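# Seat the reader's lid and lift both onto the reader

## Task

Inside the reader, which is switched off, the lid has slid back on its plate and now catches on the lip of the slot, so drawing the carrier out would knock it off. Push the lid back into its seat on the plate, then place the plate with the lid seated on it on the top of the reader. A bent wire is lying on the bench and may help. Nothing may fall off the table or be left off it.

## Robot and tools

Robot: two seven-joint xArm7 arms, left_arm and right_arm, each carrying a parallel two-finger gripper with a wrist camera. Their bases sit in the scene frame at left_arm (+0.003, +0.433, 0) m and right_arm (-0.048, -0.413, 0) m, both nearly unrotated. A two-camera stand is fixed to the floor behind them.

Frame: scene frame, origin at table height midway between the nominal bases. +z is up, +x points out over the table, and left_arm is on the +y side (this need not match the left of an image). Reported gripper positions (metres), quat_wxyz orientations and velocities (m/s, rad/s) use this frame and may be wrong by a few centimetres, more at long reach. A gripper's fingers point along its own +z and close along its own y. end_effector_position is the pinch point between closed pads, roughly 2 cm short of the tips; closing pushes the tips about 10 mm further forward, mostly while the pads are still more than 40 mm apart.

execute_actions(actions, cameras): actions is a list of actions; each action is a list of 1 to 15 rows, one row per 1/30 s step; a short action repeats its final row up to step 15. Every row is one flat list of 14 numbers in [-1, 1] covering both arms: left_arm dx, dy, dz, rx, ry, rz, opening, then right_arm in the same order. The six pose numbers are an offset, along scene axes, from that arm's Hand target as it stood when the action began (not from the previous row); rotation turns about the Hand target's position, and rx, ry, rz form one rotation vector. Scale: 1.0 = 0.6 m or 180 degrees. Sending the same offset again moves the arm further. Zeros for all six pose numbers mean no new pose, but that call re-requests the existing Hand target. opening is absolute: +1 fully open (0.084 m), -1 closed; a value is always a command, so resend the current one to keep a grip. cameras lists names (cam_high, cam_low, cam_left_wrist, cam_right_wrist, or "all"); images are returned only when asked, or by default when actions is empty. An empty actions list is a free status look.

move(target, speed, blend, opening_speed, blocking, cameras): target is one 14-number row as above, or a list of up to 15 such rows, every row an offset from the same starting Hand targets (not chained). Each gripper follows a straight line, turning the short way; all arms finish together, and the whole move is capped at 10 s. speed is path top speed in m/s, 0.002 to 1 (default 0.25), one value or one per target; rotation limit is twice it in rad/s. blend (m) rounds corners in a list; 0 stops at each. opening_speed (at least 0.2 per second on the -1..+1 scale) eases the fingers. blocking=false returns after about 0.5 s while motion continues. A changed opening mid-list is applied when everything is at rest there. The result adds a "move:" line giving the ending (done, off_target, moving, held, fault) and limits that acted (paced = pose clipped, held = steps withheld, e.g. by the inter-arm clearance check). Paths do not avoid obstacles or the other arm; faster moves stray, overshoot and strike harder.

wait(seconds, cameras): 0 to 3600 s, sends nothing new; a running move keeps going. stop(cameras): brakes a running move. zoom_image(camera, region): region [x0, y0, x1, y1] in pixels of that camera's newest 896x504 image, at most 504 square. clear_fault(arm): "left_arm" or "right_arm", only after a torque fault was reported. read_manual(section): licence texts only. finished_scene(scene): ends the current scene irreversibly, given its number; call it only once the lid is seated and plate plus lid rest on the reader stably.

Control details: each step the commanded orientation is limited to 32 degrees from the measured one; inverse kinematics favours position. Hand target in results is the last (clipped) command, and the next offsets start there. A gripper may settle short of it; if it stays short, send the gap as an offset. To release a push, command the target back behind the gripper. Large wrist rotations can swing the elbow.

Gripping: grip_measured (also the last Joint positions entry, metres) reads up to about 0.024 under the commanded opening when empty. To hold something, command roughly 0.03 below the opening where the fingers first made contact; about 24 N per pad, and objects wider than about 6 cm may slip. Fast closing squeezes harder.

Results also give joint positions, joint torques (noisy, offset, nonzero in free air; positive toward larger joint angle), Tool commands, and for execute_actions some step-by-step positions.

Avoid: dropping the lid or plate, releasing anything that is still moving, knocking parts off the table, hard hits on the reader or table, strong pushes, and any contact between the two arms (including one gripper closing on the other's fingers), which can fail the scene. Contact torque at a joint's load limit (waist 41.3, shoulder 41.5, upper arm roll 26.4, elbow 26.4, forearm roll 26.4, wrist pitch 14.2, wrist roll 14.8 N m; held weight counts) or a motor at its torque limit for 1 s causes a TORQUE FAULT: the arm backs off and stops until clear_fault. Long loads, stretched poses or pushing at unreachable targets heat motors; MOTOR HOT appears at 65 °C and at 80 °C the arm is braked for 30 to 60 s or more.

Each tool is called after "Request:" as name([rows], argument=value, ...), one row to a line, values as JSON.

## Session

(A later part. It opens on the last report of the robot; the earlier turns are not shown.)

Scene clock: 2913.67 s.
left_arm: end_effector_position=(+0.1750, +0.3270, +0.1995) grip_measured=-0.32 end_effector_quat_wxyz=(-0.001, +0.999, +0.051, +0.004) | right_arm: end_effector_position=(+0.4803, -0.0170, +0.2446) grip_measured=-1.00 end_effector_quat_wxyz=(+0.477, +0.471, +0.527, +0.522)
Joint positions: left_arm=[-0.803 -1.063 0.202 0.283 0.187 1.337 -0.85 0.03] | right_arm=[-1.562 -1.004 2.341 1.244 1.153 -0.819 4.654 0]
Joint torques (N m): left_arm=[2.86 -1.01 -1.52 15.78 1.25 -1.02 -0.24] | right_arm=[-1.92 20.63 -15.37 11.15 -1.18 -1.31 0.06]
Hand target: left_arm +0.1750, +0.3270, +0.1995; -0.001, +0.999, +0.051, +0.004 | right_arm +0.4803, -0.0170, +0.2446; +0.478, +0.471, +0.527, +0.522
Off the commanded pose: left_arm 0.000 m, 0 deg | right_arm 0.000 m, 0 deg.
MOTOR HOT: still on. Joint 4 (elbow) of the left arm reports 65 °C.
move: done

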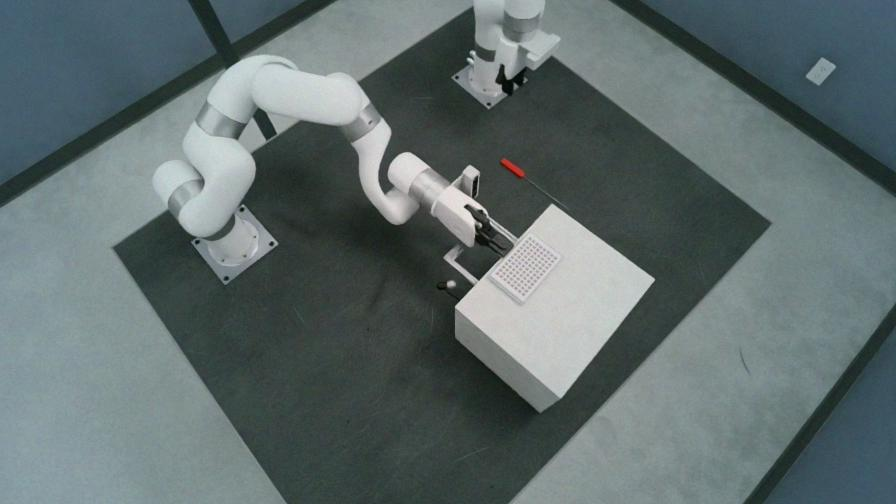

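Request:
move(target=[0,0,0,0,0,0,-0.3,-0.16,-0.0162,0.0,0,0,0,-1], speed=0.12, cameras=["cam_right_wrist","cam_low"])

Request:
zoom_image(camera="cam_right_wrist", region=[380, 150, 680, 504])

Request:
zoom_image(camera="cam_low", region=[350, 125, 450, 195])

Scene clock: 2926.57 s.
left_arm: end_effector_position=(+0.1750, +0.3270, +0.1995) grip_measured=-0.32 end_effector_quat_wxyz=(-0.001, +0.999, +0.051, +0.004) | right_arm: end_effector_position=(+0.3844, -0.0268, +0.2446) grip_measured=-1.00 end_effector_quat_wxyz=(+0.478, +0.471, +0.527, +0.522)
Joint positions: left_arm=[-0.803 -1.063 0.202 0.283 0.187 1.337 -0.85 0.03] | right_arm=[-1.345 -0.87 2.378 1.007 1.276 -0.952 4.614 0]
Joint torques (N m): left_arm=[3.45 -1.12 -1.37 15.9 1.61 -0.99 -0.23] | right_arm=[1.27 24.07 -11.2 6.56 1.14 -3.44 -0.74]
Hand target: left_arm +0.1750, +0.3270, +0.1995; -0.001, +0.999, +0.051, +0.004 | right_arm +0.3843, -0.0268, +0.2446; +0.478, +0.471, +0.527, +0.522
Off the commanded pose: left_arm 0.000 m, 0 deg | right_arm 0.000 m, 0 deg.
MOTOR HOT: still on. Joint 4 (elbow) of the left arm reports 65 °C.
move: done
Images, in order (width x height): cam_low 896x504, cam_right_wrist 896x504.

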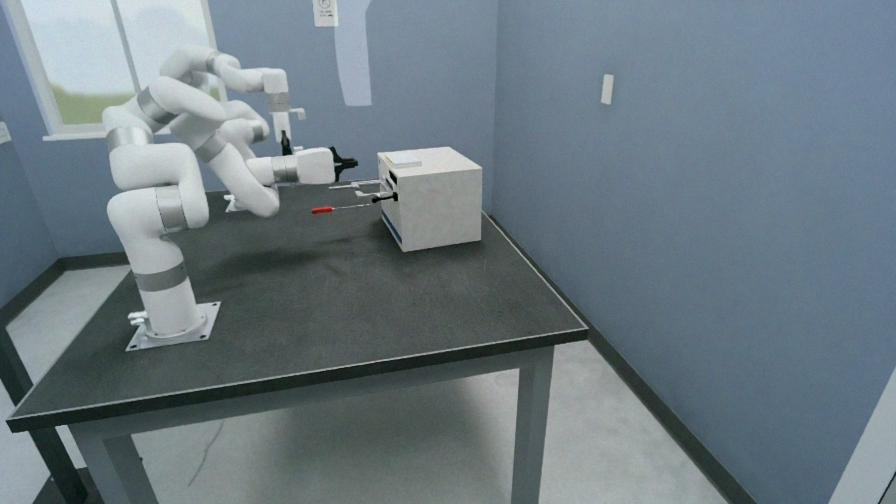

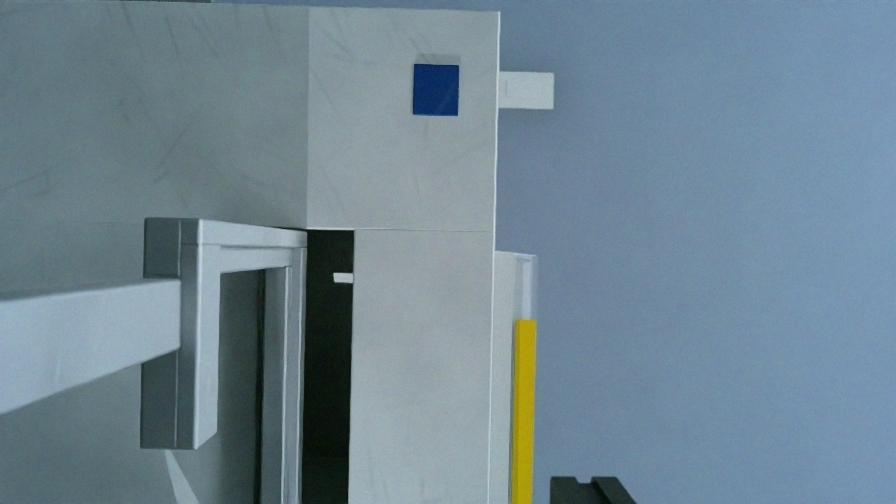

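Scaled by 1.424 from the camera's image (finer frame: 1280x720).

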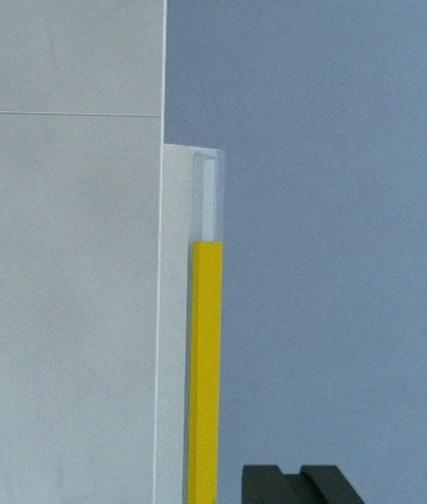

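Scaled by 5.040 from the camera's image (finer frame: 1280x720).

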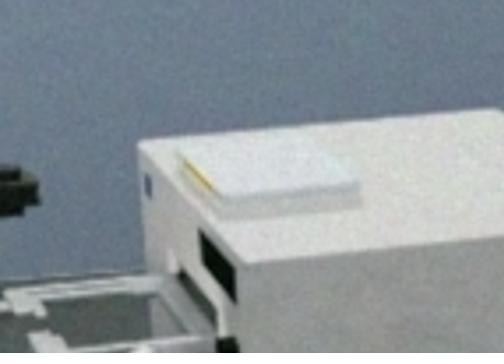

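Request:
finished_scene(scene=1)

The scene is finished: the task was done.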